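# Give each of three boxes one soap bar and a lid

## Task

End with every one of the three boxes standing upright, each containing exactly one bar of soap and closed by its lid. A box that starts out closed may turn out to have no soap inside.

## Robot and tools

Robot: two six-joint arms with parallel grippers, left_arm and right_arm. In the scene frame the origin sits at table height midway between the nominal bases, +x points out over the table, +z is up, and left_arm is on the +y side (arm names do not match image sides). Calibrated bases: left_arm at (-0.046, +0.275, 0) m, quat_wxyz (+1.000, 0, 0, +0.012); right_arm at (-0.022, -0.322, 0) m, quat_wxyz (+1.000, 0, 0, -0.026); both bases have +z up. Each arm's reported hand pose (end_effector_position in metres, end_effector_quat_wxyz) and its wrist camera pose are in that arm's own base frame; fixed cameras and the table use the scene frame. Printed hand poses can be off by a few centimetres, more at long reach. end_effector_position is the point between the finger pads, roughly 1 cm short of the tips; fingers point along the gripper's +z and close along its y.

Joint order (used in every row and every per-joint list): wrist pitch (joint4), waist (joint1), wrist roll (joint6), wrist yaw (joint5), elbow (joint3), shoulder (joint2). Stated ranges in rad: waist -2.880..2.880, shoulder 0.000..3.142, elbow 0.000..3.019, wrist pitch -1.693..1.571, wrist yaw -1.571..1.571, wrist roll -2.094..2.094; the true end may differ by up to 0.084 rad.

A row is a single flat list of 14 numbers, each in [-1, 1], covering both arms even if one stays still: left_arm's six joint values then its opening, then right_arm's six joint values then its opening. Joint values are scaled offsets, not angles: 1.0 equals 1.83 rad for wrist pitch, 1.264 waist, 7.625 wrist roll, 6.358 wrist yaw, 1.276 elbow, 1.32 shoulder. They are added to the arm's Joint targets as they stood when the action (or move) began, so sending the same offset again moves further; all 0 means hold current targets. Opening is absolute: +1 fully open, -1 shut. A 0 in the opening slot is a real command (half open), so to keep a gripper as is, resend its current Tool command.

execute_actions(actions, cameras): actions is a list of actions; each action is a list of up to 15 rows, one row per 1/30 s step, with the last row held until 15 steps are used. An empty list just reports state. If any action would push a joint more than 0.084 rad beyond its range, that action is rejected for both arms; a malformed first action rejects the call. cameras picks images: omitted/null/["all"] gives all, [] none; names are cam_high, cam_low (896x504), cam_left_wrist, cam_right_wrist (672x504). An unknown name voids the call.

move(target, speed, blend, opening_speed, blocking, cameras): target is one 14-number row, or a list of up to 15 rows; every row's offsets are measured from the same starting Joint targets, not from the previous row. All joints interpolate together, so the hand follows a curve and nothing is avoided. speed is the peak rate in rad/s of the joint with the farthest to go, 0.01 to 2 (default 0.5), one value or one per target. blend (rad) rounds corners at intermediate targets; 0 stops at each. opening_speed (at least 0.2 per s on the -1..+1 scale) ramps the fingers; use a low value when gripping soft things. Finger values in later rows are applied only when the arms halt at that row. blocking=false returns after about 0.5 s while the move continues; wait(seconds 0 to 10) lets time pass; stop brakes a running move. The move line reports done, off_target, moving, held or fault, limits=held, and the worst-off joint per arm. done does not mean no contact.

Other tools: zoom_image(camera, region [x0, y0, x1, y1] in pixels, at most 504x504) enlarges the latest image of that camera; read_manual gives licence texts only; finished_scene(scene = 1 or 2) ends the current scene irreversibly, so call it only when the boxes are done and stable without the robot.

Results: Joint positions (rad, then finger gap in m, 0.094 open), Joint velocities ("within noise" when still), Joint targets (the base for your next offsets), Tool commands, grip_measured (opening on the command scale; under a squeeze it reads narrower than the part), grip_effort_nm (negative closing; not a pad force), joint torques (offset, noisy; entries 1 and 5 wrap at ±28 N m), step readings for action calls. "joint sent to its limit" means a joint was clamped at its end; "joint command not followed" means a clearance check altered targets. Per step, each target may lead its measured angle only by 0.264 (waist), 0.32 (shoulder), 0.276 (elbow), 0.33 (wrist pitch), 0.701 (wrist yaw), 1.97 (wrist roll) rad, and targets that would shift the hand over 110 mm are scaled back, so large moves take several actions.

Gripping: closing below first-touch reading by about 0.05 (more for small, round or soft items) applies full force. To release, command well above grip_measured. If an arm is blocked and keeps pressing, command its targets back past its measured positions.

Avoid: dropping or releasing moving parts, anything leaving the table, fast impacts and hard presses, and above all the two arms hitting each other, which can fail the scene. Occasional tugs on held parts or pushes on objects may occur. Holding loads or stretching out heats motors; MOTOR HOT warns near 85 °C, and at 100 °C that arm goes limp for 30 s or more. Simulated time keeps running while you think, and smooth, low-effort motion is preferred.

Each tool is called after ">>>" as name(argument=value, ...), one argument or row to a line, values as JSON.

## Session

>>> execute_actions(
  actions=[],
)

Scene clock: 0.00 s.
left_arm: end_effector_position=(+0.2820, +0.4381, +0.1433) grip_measured=+1.000 grip_effort_nm=n/a end_effector_quat_wxyz=(+0.152, -0.543, +0.653, +0.506) | right_arm: end_effector_position=(+0.3367, +0.3360, +0.3143) grip_measured=+1.000 grip_effort_nm=n/a end_effector_quat_wxyz=(+0.207, -0.617, +0.710, +0.270)
Joint names: [wrist pitch, waist, wrist roll, wrist yaw, elbow, shoulder]
Joint positions: left_arm=[-0.387 0.714 -0.356 -1.023 0.983 1.61 0.094] | right_arm=[-1.176 0.584 -0.726 -0.588 1.338 1.338 0.094]
Joint velocities: within noise
Joint torques (N m): no reading
Motor temperatures (°C): left_arm=[27 28 29 28 38 34 31] | right_arm=[30 32 28 30 43 30 30]
Heat: left arm: hottest elbow 38 °C; right arm: hottest elbow 43 °C.
Joint targets: left_arm=[-0.385 0.714 -0.356 -1.023 1.002 1.614] | right_arm=[-1.174 0.584 -0.726 -0.588 1.364 1.342]
Tool commands: left_gripper/opening=+1.0 right_gripper/opening=+1.0

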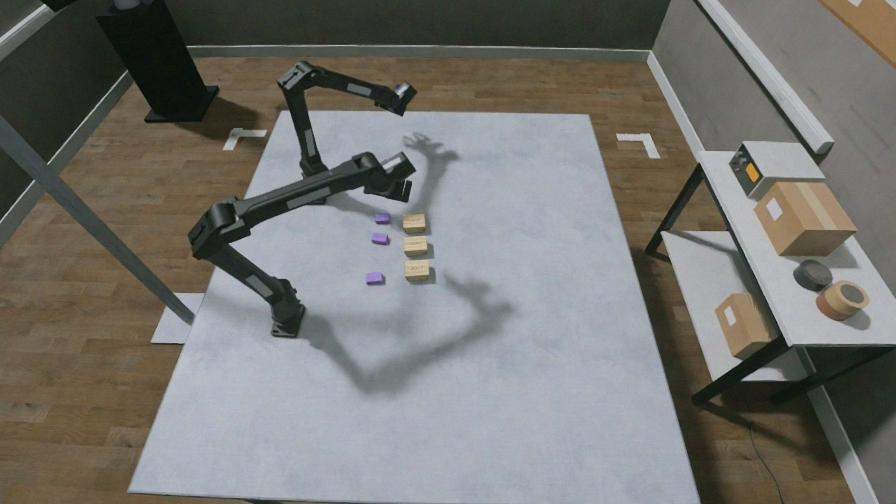

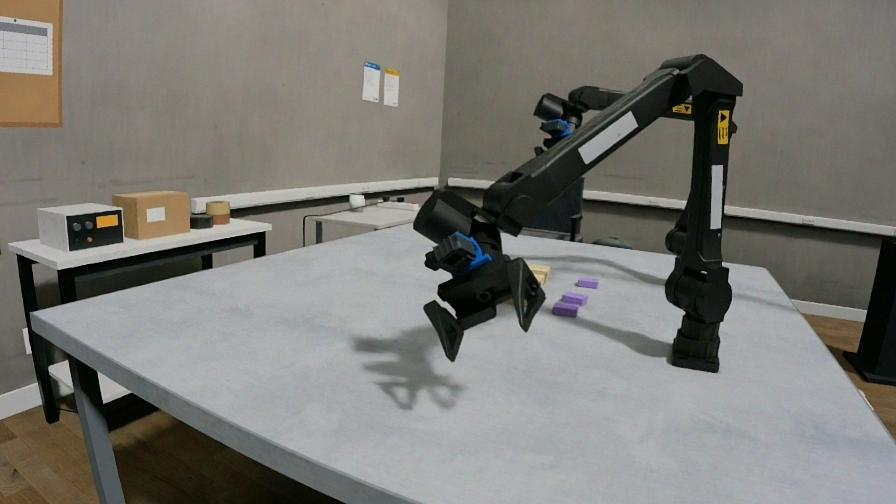

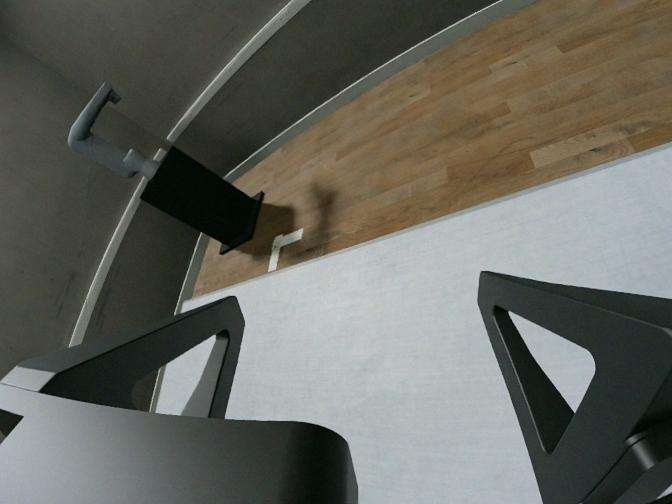

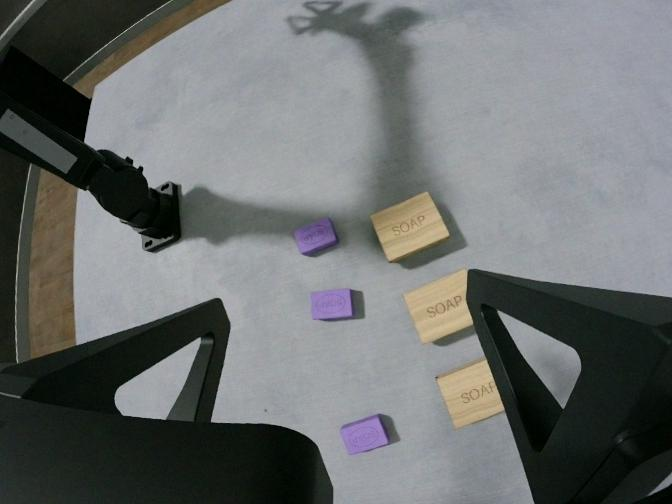

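>>> move(
  target=[
    [0,-0.15,0,0.08,0.2,0.0068,0.56,-0.006,-0.5008,0.0691,0.0922,-0.3817,-0.0538,0.5],
    [-0.6486,-0.9968,-0.0218,0.1609,0.4875,0.0068,0.56,-0.006,-0.5008,0.0691,0.0922,-0.3817,-0.0538,0.5],
  ],
  speed=0.9,
  blend=0.1,
)

>>> zoom_image(
  camera="cam_low",
  region=[490, 245, 630, 345],
)

>>> zoom_image(
  camera="cam_left_wrist",
  region=[100, 60, 600, 420],
)

Scene clock: 36.57 s.
left_arm: end_effector_position=(+0.4070, -0.2525, +0.2458) grip_measured=+0.563 grip_effort_nm=-0.149 end_effector_quat_wxyz=(-0.012, +0.024, +1.000, +0.009) | right_arm: end_effector_position=(+0.3301, -0.0150, +0.1197) grip_measured=+0.502 grip_effort_nm=-0.139 end_effector_quat_wxyz=(-0.002, -0.083, +0.997, +0.002)
Joint names: [wrist pitch, waist, wrist roll, wrist yaw, elbow, shoulder]
Joint positions: left_arm=[-1.561 -0.555 -0.507 -0.003 1.571 1.61 0.073] | right_arm=[-1.18 -0.046 -0.212 -0.004 0.887 1.283 0.071]
Joint velocities: within noise
Joint torques (N m): left_arm=[0.51 -0.91 -0.2 0.04 14.98 -16.32] | right_arm=[0.18 -0.26 0.13 -0.09 8.17 -9.47]
Motor temperatures (°C): left_arm=[27 28 29 28 44 36 30] | right_arm=[30 32 28 30 50 31 30]
Heat: left arm: hottest elbow 44 °C; right arm: hottest elbow 50 °C.
Joint targets: left_arm=[-1.572 -0.546 -0.522 0.000 1.624 1.623] | right_arm=[-1.185 -0.050 -0.199 -0.002 0.877 1.270]
move: off_target (left_arm); left_arm: the elbow is farthest, 0.053 rad from its target

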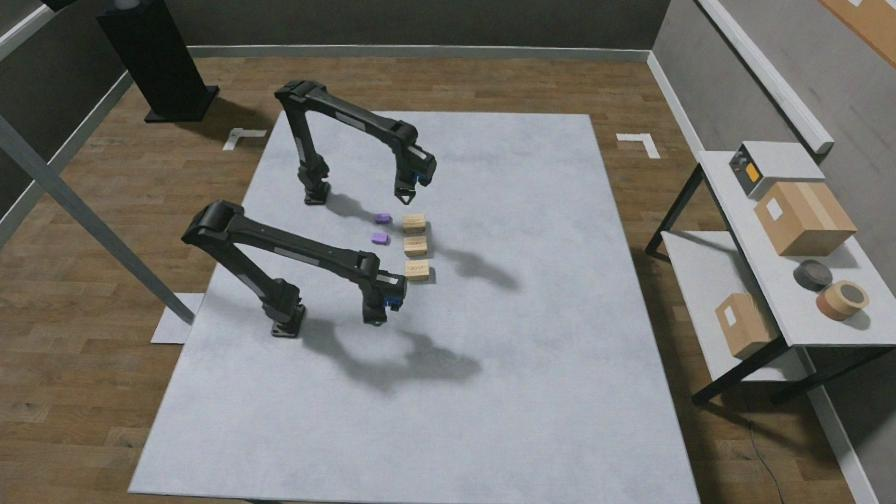

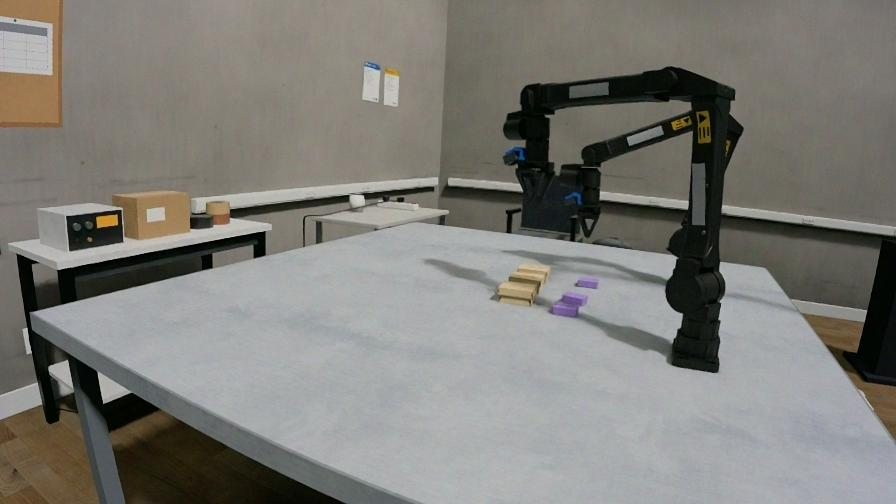

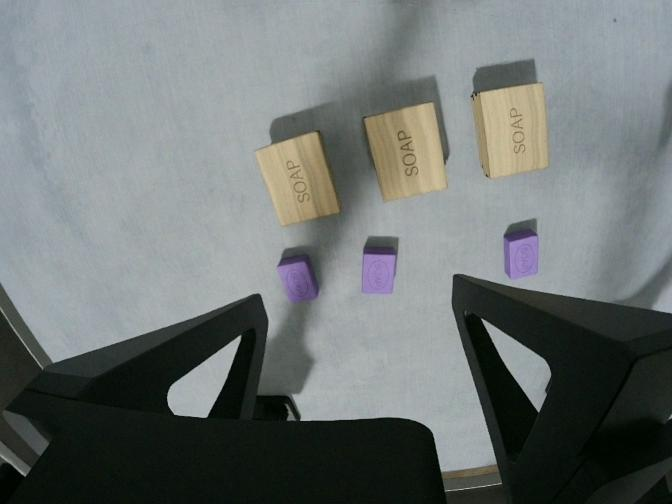

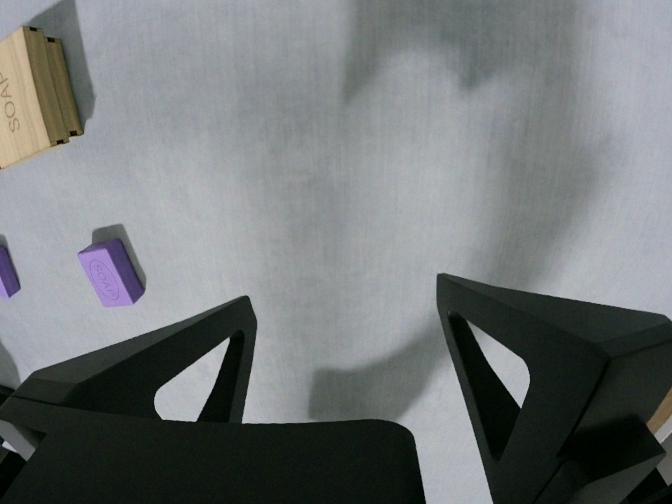

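Scaled by 3.600 from the camera's 896x504 image, which has a finer 1280x720 frame.

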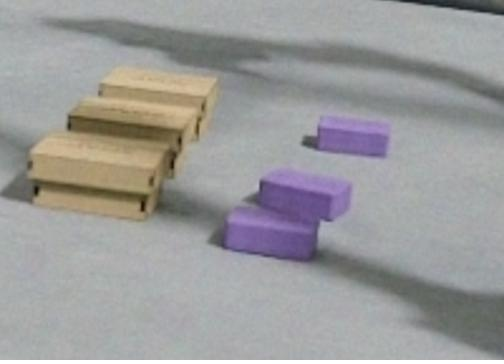

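Scaled by 1.008 from the camera's 672x504 image, which has a finer 960x720 frame.

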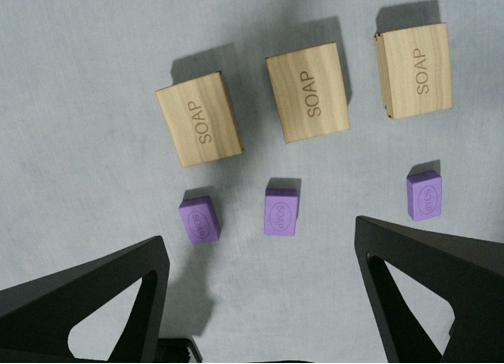

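>>> move(
  target=[0.2469,0.0738,-0.001,0,-0.328,0.025,0.56,0,0,0,0,0,0,0.5],
  speed=0.5,
  cameras=["cam_left_wrist"],
)

>>> zoom_image(
  camera="cam_left_wrist",
  region=[220, 120, 500, 380],
)

Scene clock: 131.40 s.
left_arm: end_effector_position=(+0.4178, -0.2077, +0.1015) grip_measured=+0.563 grip_effort_nm=-0.144 end_effector_quat_wxyz=(+0.007, -0.027, +1.000, -0.002) | right_arm: end_effector_position=(+0.3301, -0.0150, +0.1197) grip_measured=+0.502 grip_effort_nm=-0.134 end_effector_quat_wxyz=(-0.002, -0.083, +0.997, +0.002)
Joint names: [wrist pitch, waist, wrist roll, wrist yaw, elbow, shoulder]
Joint positions: left_arm=[-1.133 -0.461 -0.515 -0.003 1.214 1.637 0.073] | right_arm=[-1.18 -0.046 -0.212 -0.003 0.887 1.283 0.071]
Joint velocities: within noise
Joint torques (N m): left_arm=[1.63 -0.91 -0.22 0.04 8.54 -15.21] | right_arm=[0.18 -0.26 0.13 -0.09 8.17 -9.47]
Motor temperatures (°C): left_arm=[27 28 29 28 61 37 30] | right_arm=[30 32 28 30 49 31 30]
Heat: left arm: hottest elbow 61 °C; right arm: hottest elbow 49 °C.
Joint targets: left_arm=[-1.120 -0.453 -0.530 0.000 1.206 1.656] | right_arm=[-1.185 -0.050 -0.199 -0.001 0.877 1.270]
move: done
Images, in order (width x height): cam_left_wrist 672x504.

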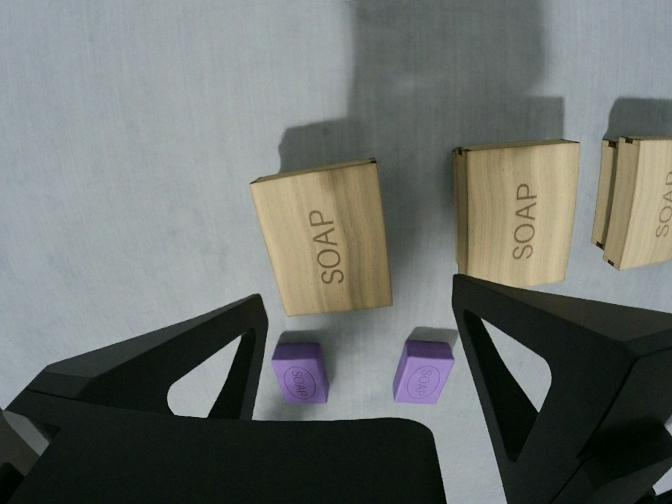

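Scaled by 1.800 from the camera's 672x504 image, which has a finer 960x720 frame.

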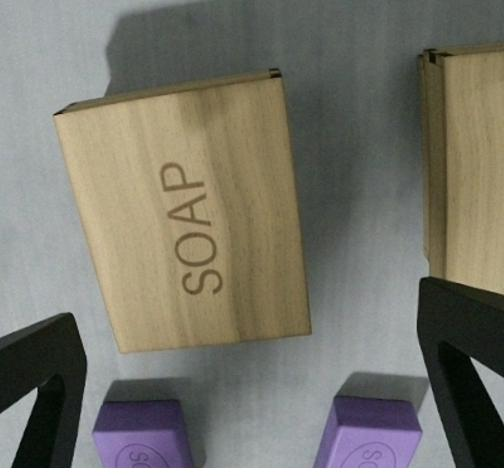

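>>> move(
  target=[0.0328,0.0198,-0.002,0,-0.0368,0.0295,0.65,0,0,0,0,0,0,0.5],
  speed=0.2,
  cameras=["cam_left_wrist"],
)

>>> zoom_image(
  camera="cam_left_wrist",
  region=[220, 120, 500, 380],
)

Scene clock: 174.23 s.
left_arm: end_effector_position=(+0.4170, -0.1948, +0.0696) grip_measured=+0.647 grip_effort_nm=0.144 end_effector_quat_wxyz=(-0.003, -0.047, +0.999, +0.003) | right_arm: end_effector_position=(+0.3301, -0.0150, +0.1197) grip_measured=+0.502 grip_effort_nm=-0.144 end_effector_quat_wxyz=(-0.002, -0.083, +0.997, +0.002)
Joint names: [wrist pitch, waist, wrist roll, wrist yaw, elbow, shoulder]
Joint positions: left_arm=[-1.073 -0.437 -0.53 -0.003 1.167 1.673 0.077] | right_arm=[-1.18 -0.046 -0.212 -0.003 0.887 1.283 0.071]
Joint velocities: within noise
Joint torques (N m): left_arm=[1.73 -0.85 -0.17 0.03 8.13 -14.97] | right_arm=[0.18 -0.26 0.13 -0.1 8.17 -9.47]
Motor temperatures (°C): left_arm=[27 28 29 28 50 37 30] | right_arm=[30 32 28 30 48 31 30]
Heat: left arm: hottest elbow 50 °C; right arm: hottest elbow 48 °C.
Joint targets: left_arm=[-1.060 -0.427 -0.545 0.000 1.159 1.695] | right_arm=[-1.185 -0.050 -0.199 -0.001 0.877 1.270]
move: done
Images, in order (width x height): cam_left_wrist 672x504.

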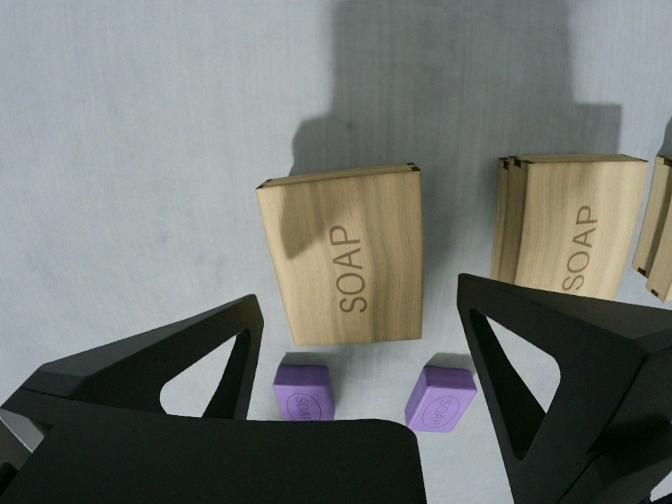

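Scaled by 1.800 from the camera's 672x504 image, which has a finer 960x720 frame.

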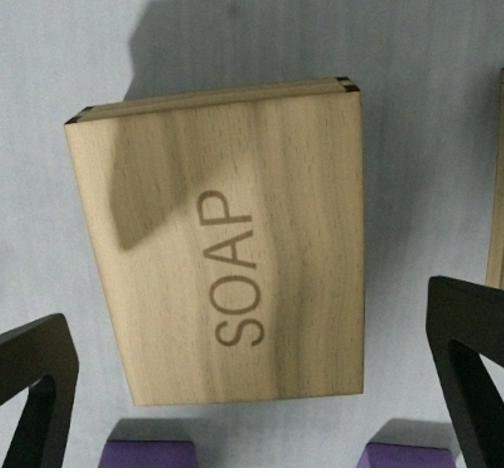

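>>> move(
  target=[0.0492,0,0,0,-0.0306,0.0345,0.65,0,0,0,0,0,0,0.5],
  speed=0.15,
  cameras=["cam_left_wrist","cam_low"],
)

>>> zoom_image(
  camera="cam_low",
  region=[480, 245, 580, 315],
)

Scene clock: 197.73 s.
left_arm: end_effector_position=(+0.4188, -0.1956, +0.0387) grip_measured=+0.647 grip_effort_nm=0.129 end_effector_quat_wxyz=(+0.002, -0.047, +0.999, +0.001) | right_arm: end_effector_position=(+0.3301, -0.0150, +0.1197) grip_measured=+0.502 grip_effort_nm=-0.139 end_effector_quat_wxyz=(-0.002, -0.083, +0.997, +0.002)
Joint names: [wrist pitch, waist, wrist roll, wrist yaw, elbow, shoulder]
Joint positions: left_arm=[-0.983 -0.437 -0.531 -0.003 1.129 1.714 0.077] | right_arm=[-1.18 -0.046 -0.212 -0.003 0.887 1.283 0.071]
Joint velocities: within noise
Joint torques (N m): left_arm=[1.68 -0.85 -0.22 0.03 7.62 -15.09] | right_arm=[0.2 -0.26 0.13 -0.1 8.17 -9.41]
Motor temperatures (°C): left_arm=[27 28 29 28 49 36 30] | right_arm=[29 32 28 30 48 31 30]
Heat: left arm: hottest elbow 49 °C; right arm: hottest elbow 48 °C.
Joint targets: left_arm=[-0.970 -0.427 -0.545 0.000 1.120 1.740] | right_arm=[-1.185 -0.050 -0.199 -0.001 0.877 1.270]
move: done
Images, in order (width x height): cam_low 896x504, cam_left_wrist 672x504.

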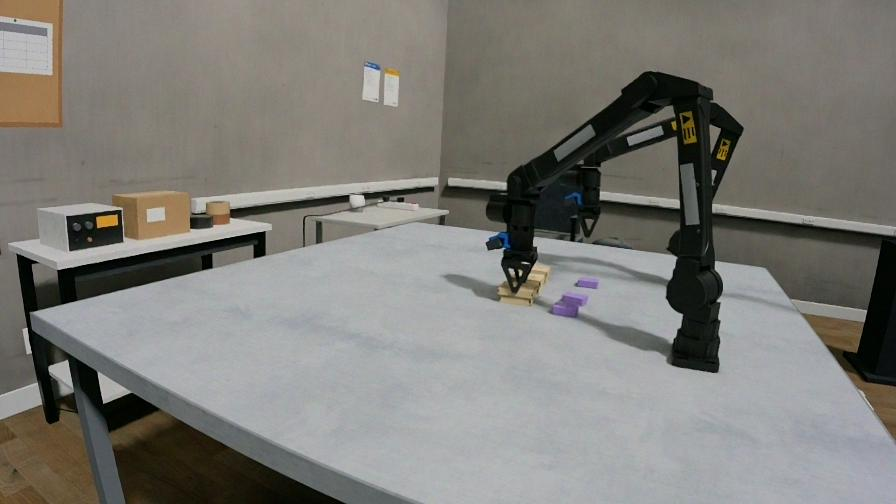

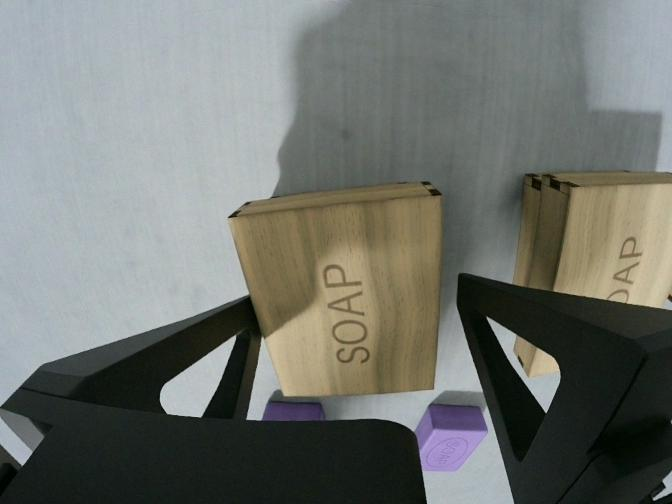

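Scaled by 5.040 from the camera's 896x504 image, which has a finer 1280x720 frame.

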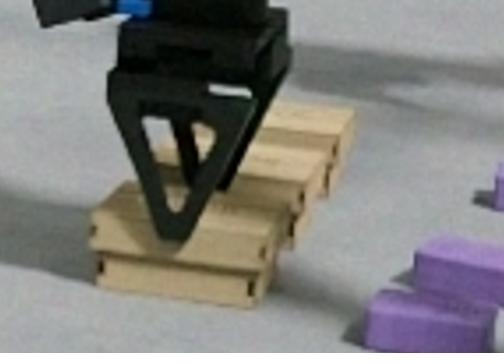

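>>> move(
  target=[0,0.006,0.0085,0,0,0,0.65,0,0,0,0,0,0,0.5],
  speed=0.1,
  cameras=[],
)

>>> move(
  target=[0,0,0,0,0,0,0.35,0,0,0,0,0,0,0.5],
  opening_speed=0.4,
  cameras=["cam_left_wrist"],
)

Scene clock: 225.77 s.
left_arm: end_effector_position=(+0.4200, -0.1933, +0.0387) grip_measured=+0.647 grip_effort_nm=0.129 end_effector_quat_wxyz=(+0.002, -0.032, +0.999, +0.001) | right_arm: end_effector_position=(+0.3301, -0.0150, +0.1197) grip_measured=+0.502 grip_effort_nm=-0.139 end_effector_quat_wxyz=(-0.002, -0.083, +0.997, +0.002)
Joint names: [wrist pitch, waist, wrist roll, wrist yaw, elbow, shoulder]
Joint positions: left_arm=[-0.983 -0.431 -0.495 -0.003 1.129 1.714 0.077] | right_arm=[-1.18 -0.046 -0.212 -0.003 0.887 1.283 0.071]
Joint velocities: within noise
Joint torques (N m): left_arm=[1.61 -0.67 0.12 0.04 7.64 -15.03] | right_arm=[0.18 -0.26 0.13 -0.1 8.17 -9.47]
Motor temperatures (°C): left_arm=[27 28 29 28 47 36 29] | right_arm=[29 32 28 30 48 31 30]
Heat: left arm: hottest elbow 47 °C; right arm: hottest elbow 48 °C.
Joint targets: left_arm=[-0.970 -0.420 -0.480 0.000 1.120 1.740] | right_arm=[-1.185 -0.050 -0.199 -0.001 0.877 1.270]
move: done
No camera images: "cameras" was empty.

Scene clock: 226.83 s.
left_arm: end_effector_position=(+0.4201, -0.1930, +0.0387) grip_measured=+0.388 grip_effort_nm=-0.984 end_effector_quat_wxyz=(+0.002, -0.032, +0.999, +0.000) | right_arm: end_effector_position=(+0.3301, -0.0150, +0.1197) grip_measured=+0.502 grip_effort_nm=-0.139 end_effector_quat_wxyz=(-0.002, -0.083, +0.997, +0.002)
Joint names: [wrist pitch, waist, wrist roll, wrist yaw, elbow, shoulder]
Joint positions: left_arm=[-0.983 -0.431 -0.495 -0.003 1.129 1.714 0.065] | right_arm=[-1.18 -0.046 -0.212 -0.003 0.887 1.283 0.071]
Joint velocities: within noise
Joint torques (N m): left_arm=[1.59 -0.85 0.11 0.03 7.62 -15.09] | right_arm=[0.18 -0.26 0.13 -0.1 8.18 -9.47]
Motor temperatures (°C): left_arm=[27 28 29 28 47 36 29] | right_arm=[29 32 28 30 48 31 30]
Heat: left arm: hottest elbow 47 °C; right arm: hottest elbow 48 °C.
Joint targets: left_arm=[-0.970 -0.420 -0.481 0.000 1.120 1.740] | right_arm=[-1.185 -0.050 -0.199 -0.001 0.877 1.270]
move: done
Images, in order (width x height): cam_left_wrist 672x504.

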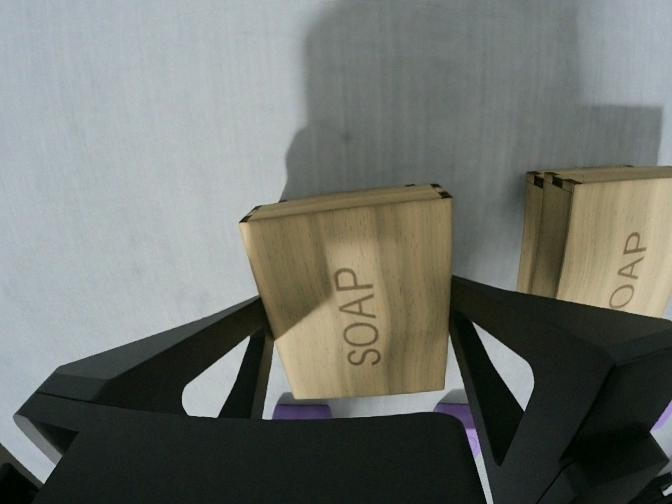

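>>> move(
  target=[
    [-0.0131,0,0,0,0.039,-0.0303,0.3,0,0,0,0,0,0,0.5],
    [-0.1033,0,0,0,0.1168,-0.0879,0.3,0,0,0,0,0,0,0.5],
    [-0.1033,0.4,0.0663,0,0.1168,-0.0879,0.3,0,0,0,0,0,0,0.5],
  ],
  speed=[0.08,0.15,0.4],
  blend=0.01,
  cameras=["cam_high","cam_low"],
)

>>> zoom_image(
  camera="cam_high",
  region=[360, 200, 450, 290],
)

Scene clock: 248.97 s.
left_arm: end_effector_position=(+0.4635, +0.0394, +0.1016) grip_measured=+0.385 grip_effort_nm=-1.043 end_effector_quat_wxyz=(+0.001, -0.037, +0.999, +0.001) | right_arm: end_effector_position=(+0.3301, -0.0150, +0.1197) grip_measured=+0.502 grip_effort_nm=-0.139 end_effector_quat_wxyz=(-0.002, -0.083, +0.997, +0.002)
Joint names: [wrist pitch, waist, wrist roll, wrist yaw, elbow, shoulder]
Joint positions: left_arm=[-1.148 0.085 0.01 -0.002 1.22 1.641 0.065] | right_arm=[-1.18 -0.046 -0.212 -0.003 0.887 1.283 0.071]
Joint velocities: within noise
Joint torques (N m): left_arm=[0.62 -1.49 0.11 0.03 13.75 -18.61] | right_arm=[0.18 -0.26 0.13 -0.1 8.17 -9.47]
Motor temperatures (°C): left_arm=[27 28 29 28 46 36 31] | right_arm=[29 32 28 30 48 31 30]
Heat: left arm: hottest elbow 46 °C; right arm: hottest elbow 48 °C.
Joint targets: left_arm=[-1.159 0.086 0.025 0.000 1.269 1.624] | right_arm=[-1.185 -0.050 -0.199 -0.001 0.877 1.270]
move: off_target (left_arm); left_arm: the elbow is farthest, 0.049 rad from its target
Images, in order (width x height): cam_high 896x504, cam_low 896x504.

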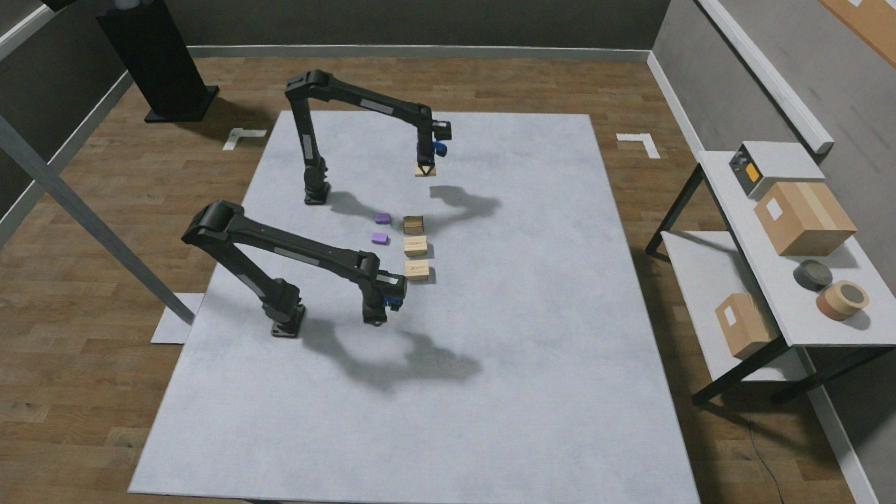

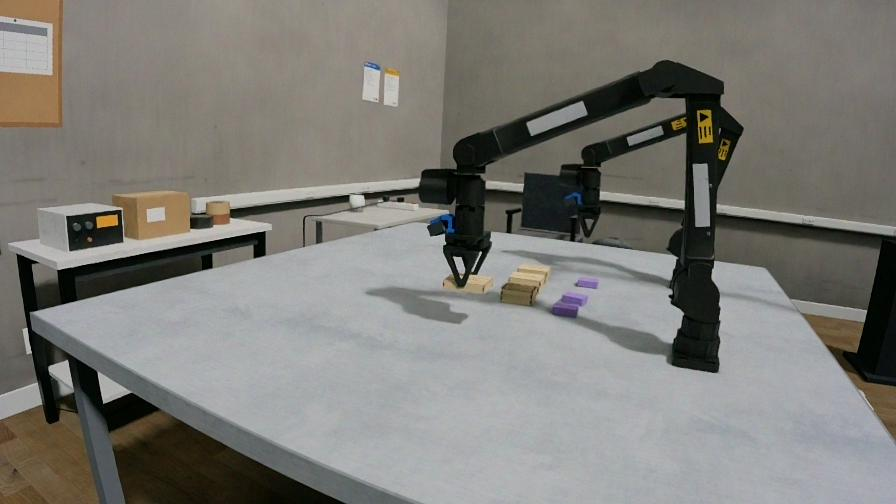

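Scaled by 5.600 from the camera's 896x504 image, which has a finer 1280x720 frame.

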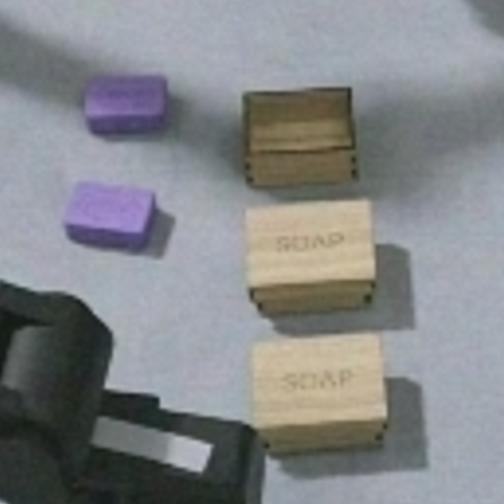

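>>> move(
  target=[0,0,0,0,0,0,0.3,-0.0275,0.811,0.1655,0,0.2905,0.21,0.2],
  speed=0.6,
  cameras=["cam_right_wrist"],
)

Scene clock: 286.40 s.
left_arm: end_effector_position=(+0.4635, +0.0394, +0.1016) grip_measured=+0.385 grip_effort_nm=-1.038 end_effector_quat_wxyz=(+0.001, -0.037, +0.999, +0.001) | right_arm: end_effector_position=(+0.2437, +0.3608, +0.1401) grip_measured=+0.202 grip_effort_nm=-0.144 end_effector_quat_wxyz=(+0.001, +0.036, +0.999, +0.004)
Joint names: [wrist pitch, waist, wrist roll, wrist yaw, elbow, shoulder]
Joint positions: left_arm=[-1.148 0.085 0.011 -0.002 1.22 1.641 0.065] | right_arm=[-1.228 0.977 1.049 -0.002 1.191 1.527 0.056]
Joint velocities: within noise
Joint torques (N m): left_arm=[0.64 -1.55 0.11 0.03 13.78 -18.61] | right_arm=[0.06 -0.09 0.11 -0.07 13.94 -10.87]
Motor temperatures (°C): left_arm=[27 28 29 28 47 38 31] | right_arm=[29 32 28 30 49 31 30]
Heat: left arm: hottest elbow 47 °C; right arm: hottest elbow 49 °C.
Joint targets: left_arm=[-1.159 0.086 0.025 0.000 1.269 1.624] | right_arm=[-1.235 0.975 1.063 -0.001 1.247 1.548]
move: off_target (left_arm, right_arm); left_arm: the elbow is farthest, 0.049 rad from its target; right_arm: the elbow is farthest, 0.057 rad from its target
Images, in order (width x height): cam_right_wrist 672x504.

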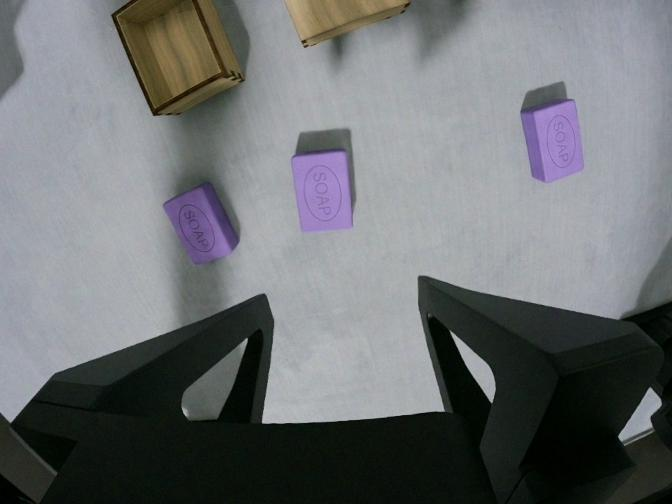

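>>> move(
  target=[0,0,0,0,0,0,0.3,0.1148,-0.0253,0.0016,0,-0.0909,0.1129,0.2],
  speed=0.2,
  cameras=["cam_right_wrist"],
)

>>> zoom_image(
  camera="cam_right_wrist",
  region=[220, 200, 480, 430],
)

Scene clock: 323.63 s.
left_arm: end_effector_position=(+0.4635, +0.0394, +0.1016) grip_measured=+0.385 grip_effort_nm=-1.033 end_effector_quat_wxyz=(+0.001, -0.037, +0.999, +0.001) | right_arm: end_effector_position=(+0.2658, +0.3720, +0.0574) grip_measured=+0.202 grip_effort_nm=-0.139 end_effector_quat_wxyz=(-0.002, +0.055, +0.998, -0.001)
Joint names: [wrist pitch, waist, wrist roll, wrist yaw, elbow, shoulder]
Joint positions: left_arm=[-1.148 0.085 0.011 -0.002 1.22 1.641 0.065] | right_arm=[-1.034 0.951 1.062 -0.002 1.14 1.68 0.056]
Joint velocities: within noise
Joint torques (N m): left_arm=[0.64 -1.55 0.1 0.03 13.76 -18.61] | right_arm=[0.61 -0.5 0.15 -0.07 7.61 -12.57]
Motor temperatures (°C): left_arm=[27 28 29 28 50 39 32] | right_arm=[29 32 28 30 58 32 30]
Heat: left arm: hottest elbow 50 °C; right arm: hottest elbow 58 °C.
Joint targets: left_arm=[-1.159 0.086 0.025 0.000 1.269 1.624] | right_arm=[-1.025 0.944 1.075 -0.001 1.131 1.697]
move: off_target (left_arm); left_arm: the elbow is farthest, 0.049 rad from its target
Images, in order (width x height): cam_right_wrist 672x504.

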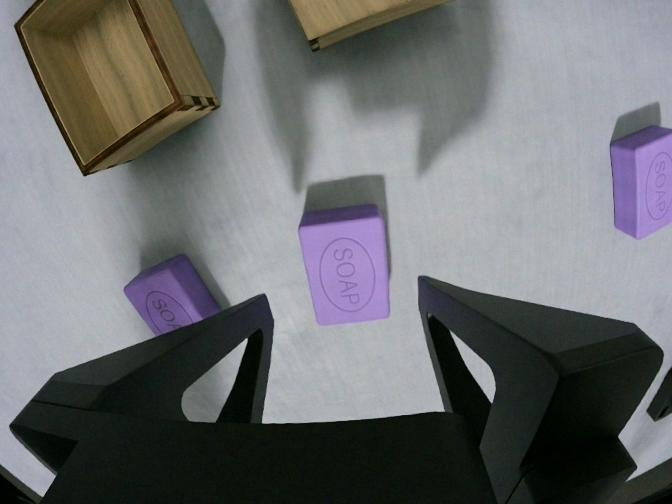

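Scaled by 1.938 from the camera's 672x504 image, which has a finer 960x720 frame.

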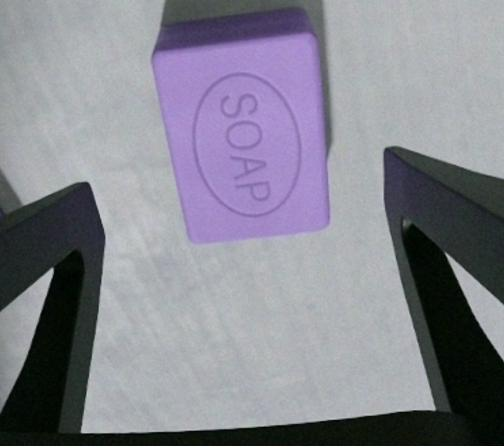

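>>> move(
  target=[0,0,0,0,0,0,0.3,0.0497,0,0,0,-0.0376,0.0318,0.2],
  speed=0.15,
  cameras=["cam_right_wrist","cam_low"],
)

>>> zoom_image(
  camera="cam_low",
  region=[530, 245, 630, 335],
)

Scene clock: 367.23 s.
left_arm: end_effector_position=(+0.4635, +0.0394, +0.1016) grip_measured=+0.385 grip_effort_nm=-1.043 end_effector_quat_wxyz=(+0.001, -0.037, +0.999, +0.001) | right_arm: end_effector_position=(+0.2645, +0.3702, +0.0260) grip_measured=+0.202 grip_effort_nm=-0.139 end_effector_quat_wxyz=(+0.000, +0.056, +0.998, +0.002)
Joint names: [wrist pitch, waist, wrist roll, wrist yaw, elbow, shoulder]
Joint positions: left_arm=[-1.148 0.085 0.011 -0.002 1.22 1.641 0.065] | right_arm=[-0.943 0.951 1.062 -0.002 1.093 1.718 0.056]
Joint velocities: within noise
Joint torques (N m): left_arm=[0.64 -1.55 0.11 0.03 13.76 -18.55] | right_arm=[0.61 -0.56 0.13 -0.07 7.05 -12.51]
Motor temperatures (°C): left_arm=[27 28 29 28 51 39 32] | right_arm=[29 32 28 30 51 31 30]
Heat: left arm: hottest elbow 51 °C; right arm: hottest elbow 51 °C.
Joint targets: left_arm=[-1.159 0.086 0.025 0.000 1.269 1.624] | right_arm=[-0.934 0.944 1.075 -0.001 1.083 1.739]
move: off_target (left_arm); left_arm: the elbow is farthest, 0.049 rad from its target
Images, in order (width x height): cam_low 896x504, cam_right_wrist 672x504.

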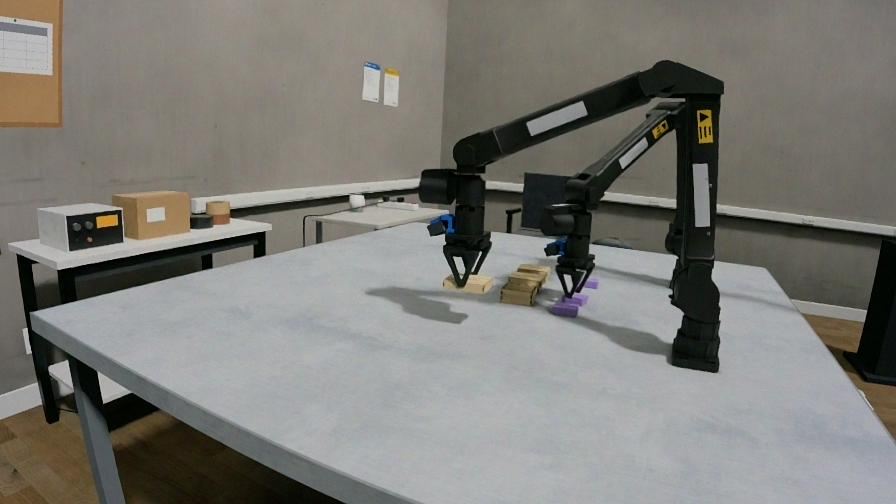

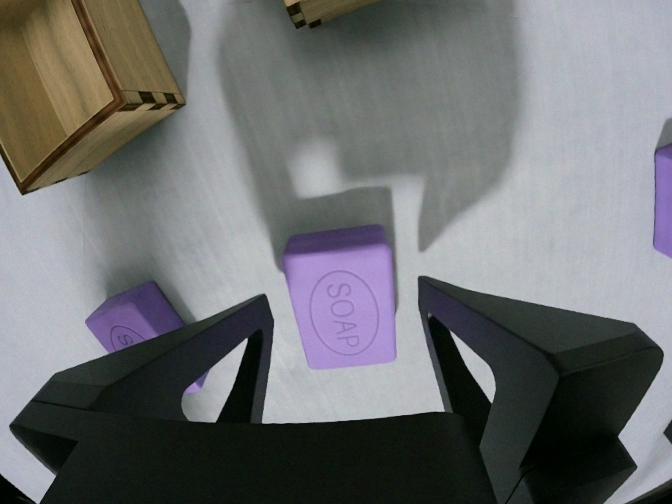

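Scaled by 5.040 from the camera's 896x504 image, which has a finer 1280x720 frame.

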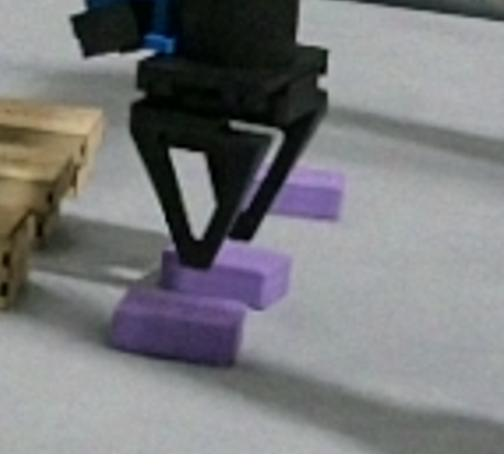

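>>> move(
  target=[0,0,0,0,0,0,0.3,0,0,0,0,0,0,-0.35],
  opening_speed=0.4,
  cameras=["cam_right_wrist"],
)

Scene clock: 376.33 s.
left_arm: end_effector_position=(+0.4635, +0.0394, +0.1016) grip_measured=+0.385 grip_effort_nm=-1.043 end_effector_quat_wxyz=(+0.001, -0.037, +0.999, +0.001) | right_arm: end_effector_position=(+0.2646, +0.3702, +0.0260) grip_measured=-0.260 grip_effort_nm=-1.018 end_effector_quat_wxyz=(+0.000, +0.056, +0.998, +0.002)
Joint names: [wrist pitch, waist, wrist roll, wrist yaw, elbow, shoulder]
Joint positions: left_arm=[-1.148 0.085 0.011 -0.002 1.22 1.641 0.065] | right_arm=[-0.943 0.951 1.062 -0.002 1.093 1.718 0.035]
Joint velocities: within noise
Joint torques (N m): left_arm=[0.64 -1.55 0.11 0.03 13.76 -18.61] | right_arm=[0.68 -0.5 0.13 -0.06 7.04 -12.51]
Motor temperatures (°C): left_arm=[27 28 29 28 52 39 32] | right_arm=[29 32 28 30 49 32 30]
Heat: left arm: hottest elbow 52 °C; right arm: hottest elbow 49 °C.
Joint targets: left_arm=[-1.159 0.086 0.025 0.000 1.269 1.624] | right_arm=[-0.934 0.944 1.075 -0.001 1.083 1.739]
move: off_target (left_arm); left_arm: the elbow is farthest, 0.049 rad from its target
Images, in order (width x height): cam_right_wrist 672x504.

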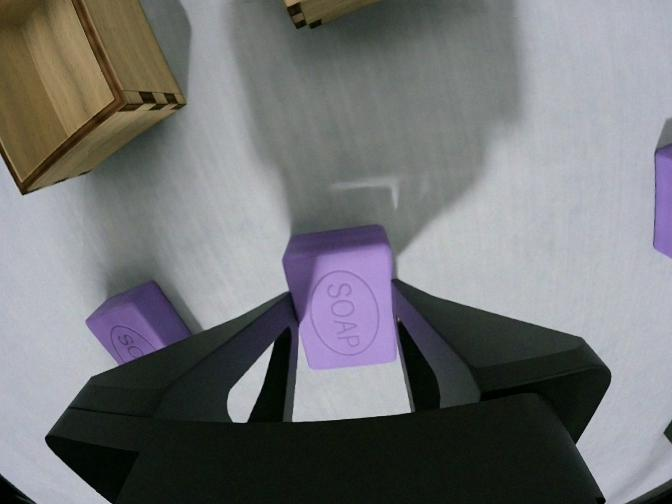

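>>> move(
  target=[
    [0,0,0,0,0,0,0.3,-0.011,0,0,0,0.039,-0.03,-0.35],
    [0,0,0,0,0,0,0.3,-0.1317,0,0,0,0.1309,-0.1129,-0.35],
    [0,0,0,0,0,0,0.3,-0.1945,-0.0902,-0.0544,0,0.4569,0.1432,-0.35],
  ],
  speed=[0.08,0.2,0.35],
  blend=0.01,
  cameras=["cam_right_wrist"],
)

>>> zoom_image(
  camera="cam_right_wrist",
  region=[200, 120, 480, 380],
)

Scene clock: 404.23 s.
left_arm: end_effector_position=(+0.4635, +0.0394, +0.1016) grip_measured=+0.385 grip_effort_nm=-1.038 end_effector_quat_wxyz=(+0.001, -0.037, +0.999, +0.001) | right_arm: end_effector_position=(+0.3853, +0.4237, +0.1066) grip_measured=-0.265 grip_effort_nm=-1.077 end_effector_quat_wxyz=(-0.005, -0.079, +0.997, -0.003)
Joint names: [wrist pitch, waist, wrist roll, wrist yaw, elbow, shoulder]
Joint positions: left_arm=[-1.148 0.085 0.011 -0.002 1.22 1.641 0.065] | right_arm=[-1.283 0.833 0.674 -0.002 1.607 1.907 0.035]
Joint velocities: within noise
Joint torques (N m): left_arm=[0.62 -1.49 0.1 0.03 13.76 -18.55] | right_arm=[0.05 -0.26 -0.1 -0.09 14.28 -16.91]
Motor temperatures (°C): left_arm=[27 28 29 28 52 39 32] | right_arm=[29 32 28 30 48 32 31]
Heat: left arm: hottest elbow 52 °C; right arm: hottest elbow 48 °C.
Joint targets: left_arm=[-1.159 0.086 0.025 0.000 1.269 1.624] | right_arm=[-1.291 0.829 0.660 -0.001 1.666 1.928]
move: off_target (left_arm, right_arm); left_arm: the elbow is farthest, 0.049 rad from its target; right_arm: the elbow is farthest, 0.059 rad from its target
Images, in order (width x height): cam_right_wrist 672x504.

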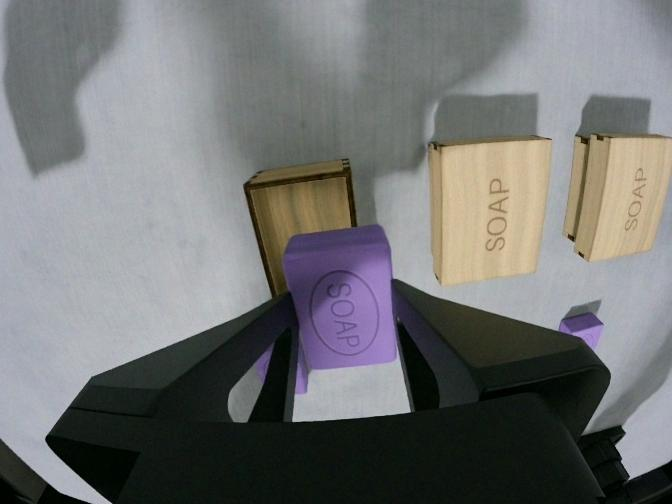

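Scaled by 1.800 from the camera's 672x504 image, which has a finer 960x720 frame.

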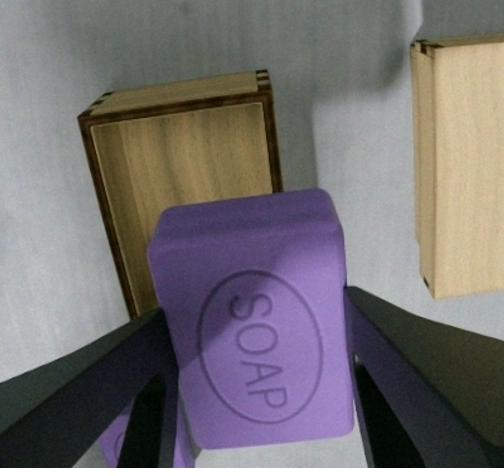

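>>> move(
  target=[0,0,0,0,0,0,0.3,0.0536,0.0316,0.0105,0,0,0.0485,-0.35],
  speed=0.12,
  cameras=["cam_right_wrist","cam_low"],
)

>>> zoom_image(
  camera="cam_right_wrist",
  region=[200, 120, 480, 380],
)

>>> zoom_image(
  camera="cam_low",
  region=[480, 245, 580, 315],
)

Scene clock: 446.17 s.
left_arm: end_effector_position=(+0.4635, +0.0394, +0.1016) grip_measured=+0.385 grip_effort_nm=-1.043 end_effector_quat_wxyz=(+0.001, -0.037, +0.999, +0.001) | right_arm: end_effector_position=(+0.3840, +0.4491, +0.0730) grip_measured=-0.265 grip_effort_nm=-1.077 end_effector_quat_wxyz=(+0.003, -0.069, +0.998, +0.004)
Joint names: [wrist pitch, waist, wrist roll, wrist yaw, elbow, shoulder]
Joint positions: left_arm=[-1.148 0.085 0.011 -0.002 1.22 1.641 0.065] | right_arm=[-1.201 0.864 0.726 -0.002 1.608 1.968 0.035]
Joint velocities: within noise
Joint torques (N m): left_arm=[0.64 -1.55 0.11 0.03 13.75 -18.61] | right_arm=[0.65 0.62 0.15 -0.08 13.97 -17.32]
Motor temperatures (°C): left_arm=[27 28 29 28 53 39 33] | right_arm=[29 32 28 30 57 34 32]
Heat: left arm: hottest elbow 53 °C; right arm: hottest elbow 57 °C.
Joint targets: left_arm=[-1.159 0.086 0.025 0.000 1.269 1.624] | right_arm=[-1.192 0.869 0.740 -0.001 1.666 1.992]
move: off_target (left_arm, right_arm); left_arm: the elbow is farthest, 0.049 rad from its target; right_arm: the elbow is farthest, 0.058 rad from its target
Images, in order (width x height): cam_low 896x504, cam_right_wrist 672x504.

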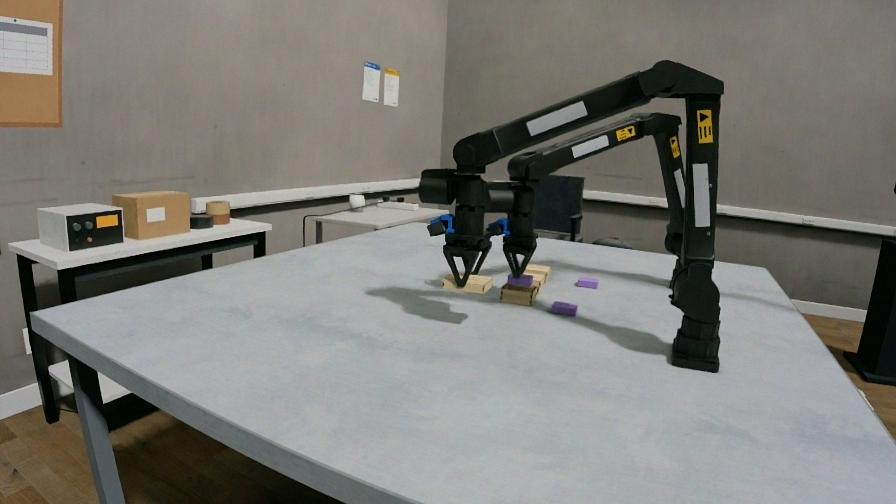

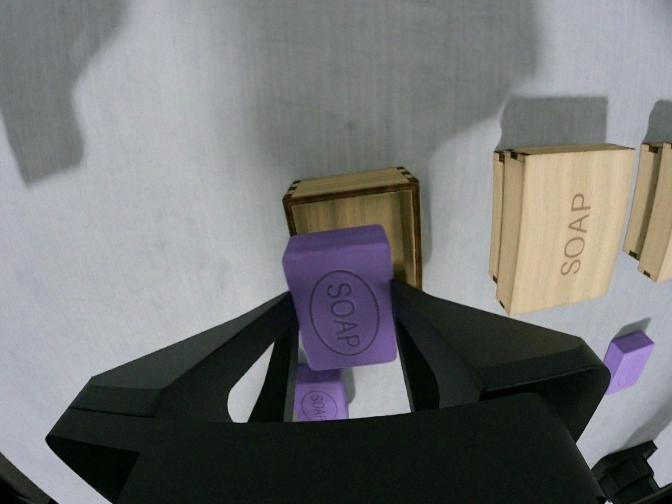

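Scaled by 1.800 from the camera's 672x504 image, which has a finer 960x720 frame.

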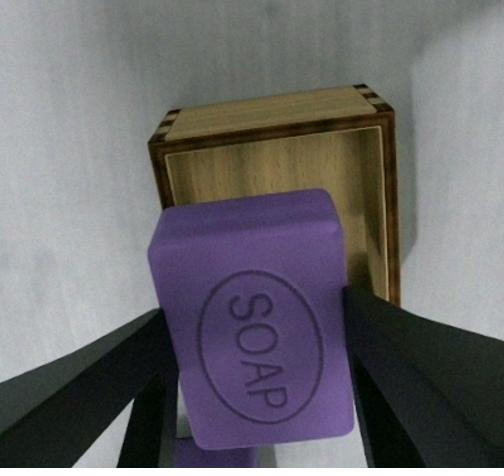

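Scaled by 5.040 from the camera's 896x504 image, which has a finer 1280x720 frame.

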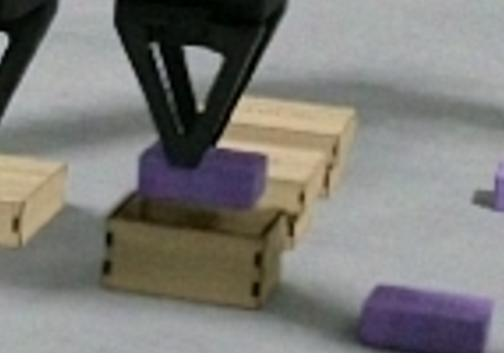

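>>> move(
  target=[0,0,0,0,0,0,0.3,0.012,-0.0198,-0.005,0,-0.069,0.0045,-0.35],
  speed=0.1,
  cameras=["cam_right_wrist"],
)

>>> zoom_image(
  camera="cam_right_wrist",
  region=[200, 120, 480, 380],
)

Scene clock: 482.73 s.
left_arm: end_effector_position=(+0.4635, +0.0394, +0.1016) grip_measured=+0.385 grip_effort_nm=-1.038 end_effector_quat_wxyz=(+0.001, -0.037, +0.999, +0.001) | right_arm: end_effector_position=(+0.3875, +0.4419, +0.0620) grip_measured=-0.265 grip_effort_nm=-1.087 end_effector_quat_wxyz=(+0.001, -0.067, +0.998, +0.002)
Joint names: [wrist pitch, waist, wrist roll, wrist yaw, elbow, shoulder]
Joint positions: left_arm=[-1.148 0.085 0.011 -0.002 1.22 1.641 0.065] | right_arm=[-1.179 0.851 0.716 -0.002 1.587 1.974 0.035]
Joint velocities: within noise
Joint torques (N m): left_arm=[0.65 -1.49 0.1 0.04 13.76 -18.61] | right_arm=[0.66 -0.5 -0.1 -0.08 8.28 -16.97]
Motor temperatures (°C): left_arm=[27 28 29 28 54 39 33] | right_arm=[29 32 28 30 55 34 32]
Heat: left arm: hottest elbow 54 °C; right arm: hottest elbow 55 °C.
Joint targets: left_arm=[-1.159 0.086 0.025 0.000 1.269 1.624] | right_arm=[-1.170 0.845 0.702 -0.001 1.578 1.998]
move: off_target (left_arm); left_arm: the elbow is farthest, 0.049 rad from its target
Images, in order (width x height): cam_right_wrist 672x504.

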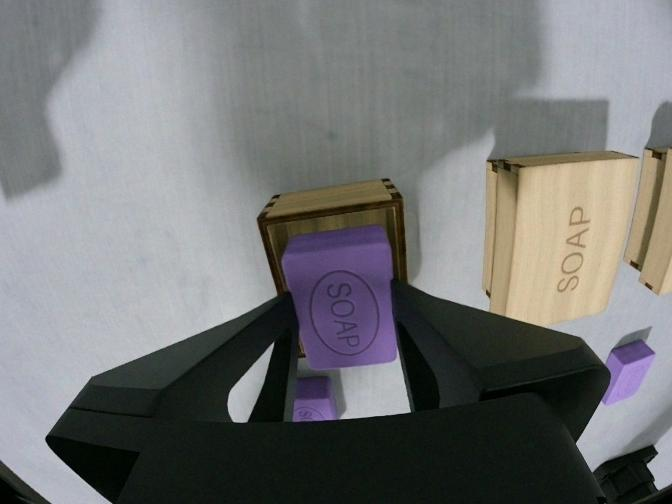

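Scaled by 1.800 from the camera's 672x504 image, which has a finer 960x720 frame.

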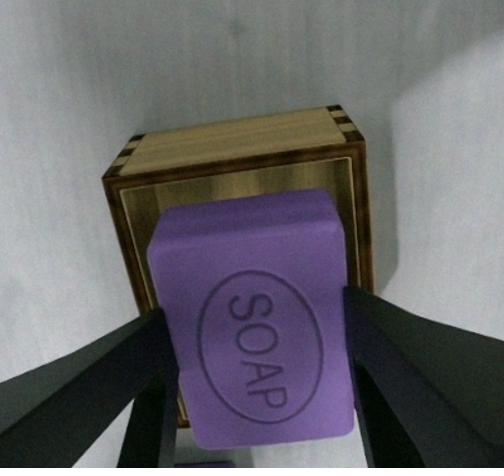

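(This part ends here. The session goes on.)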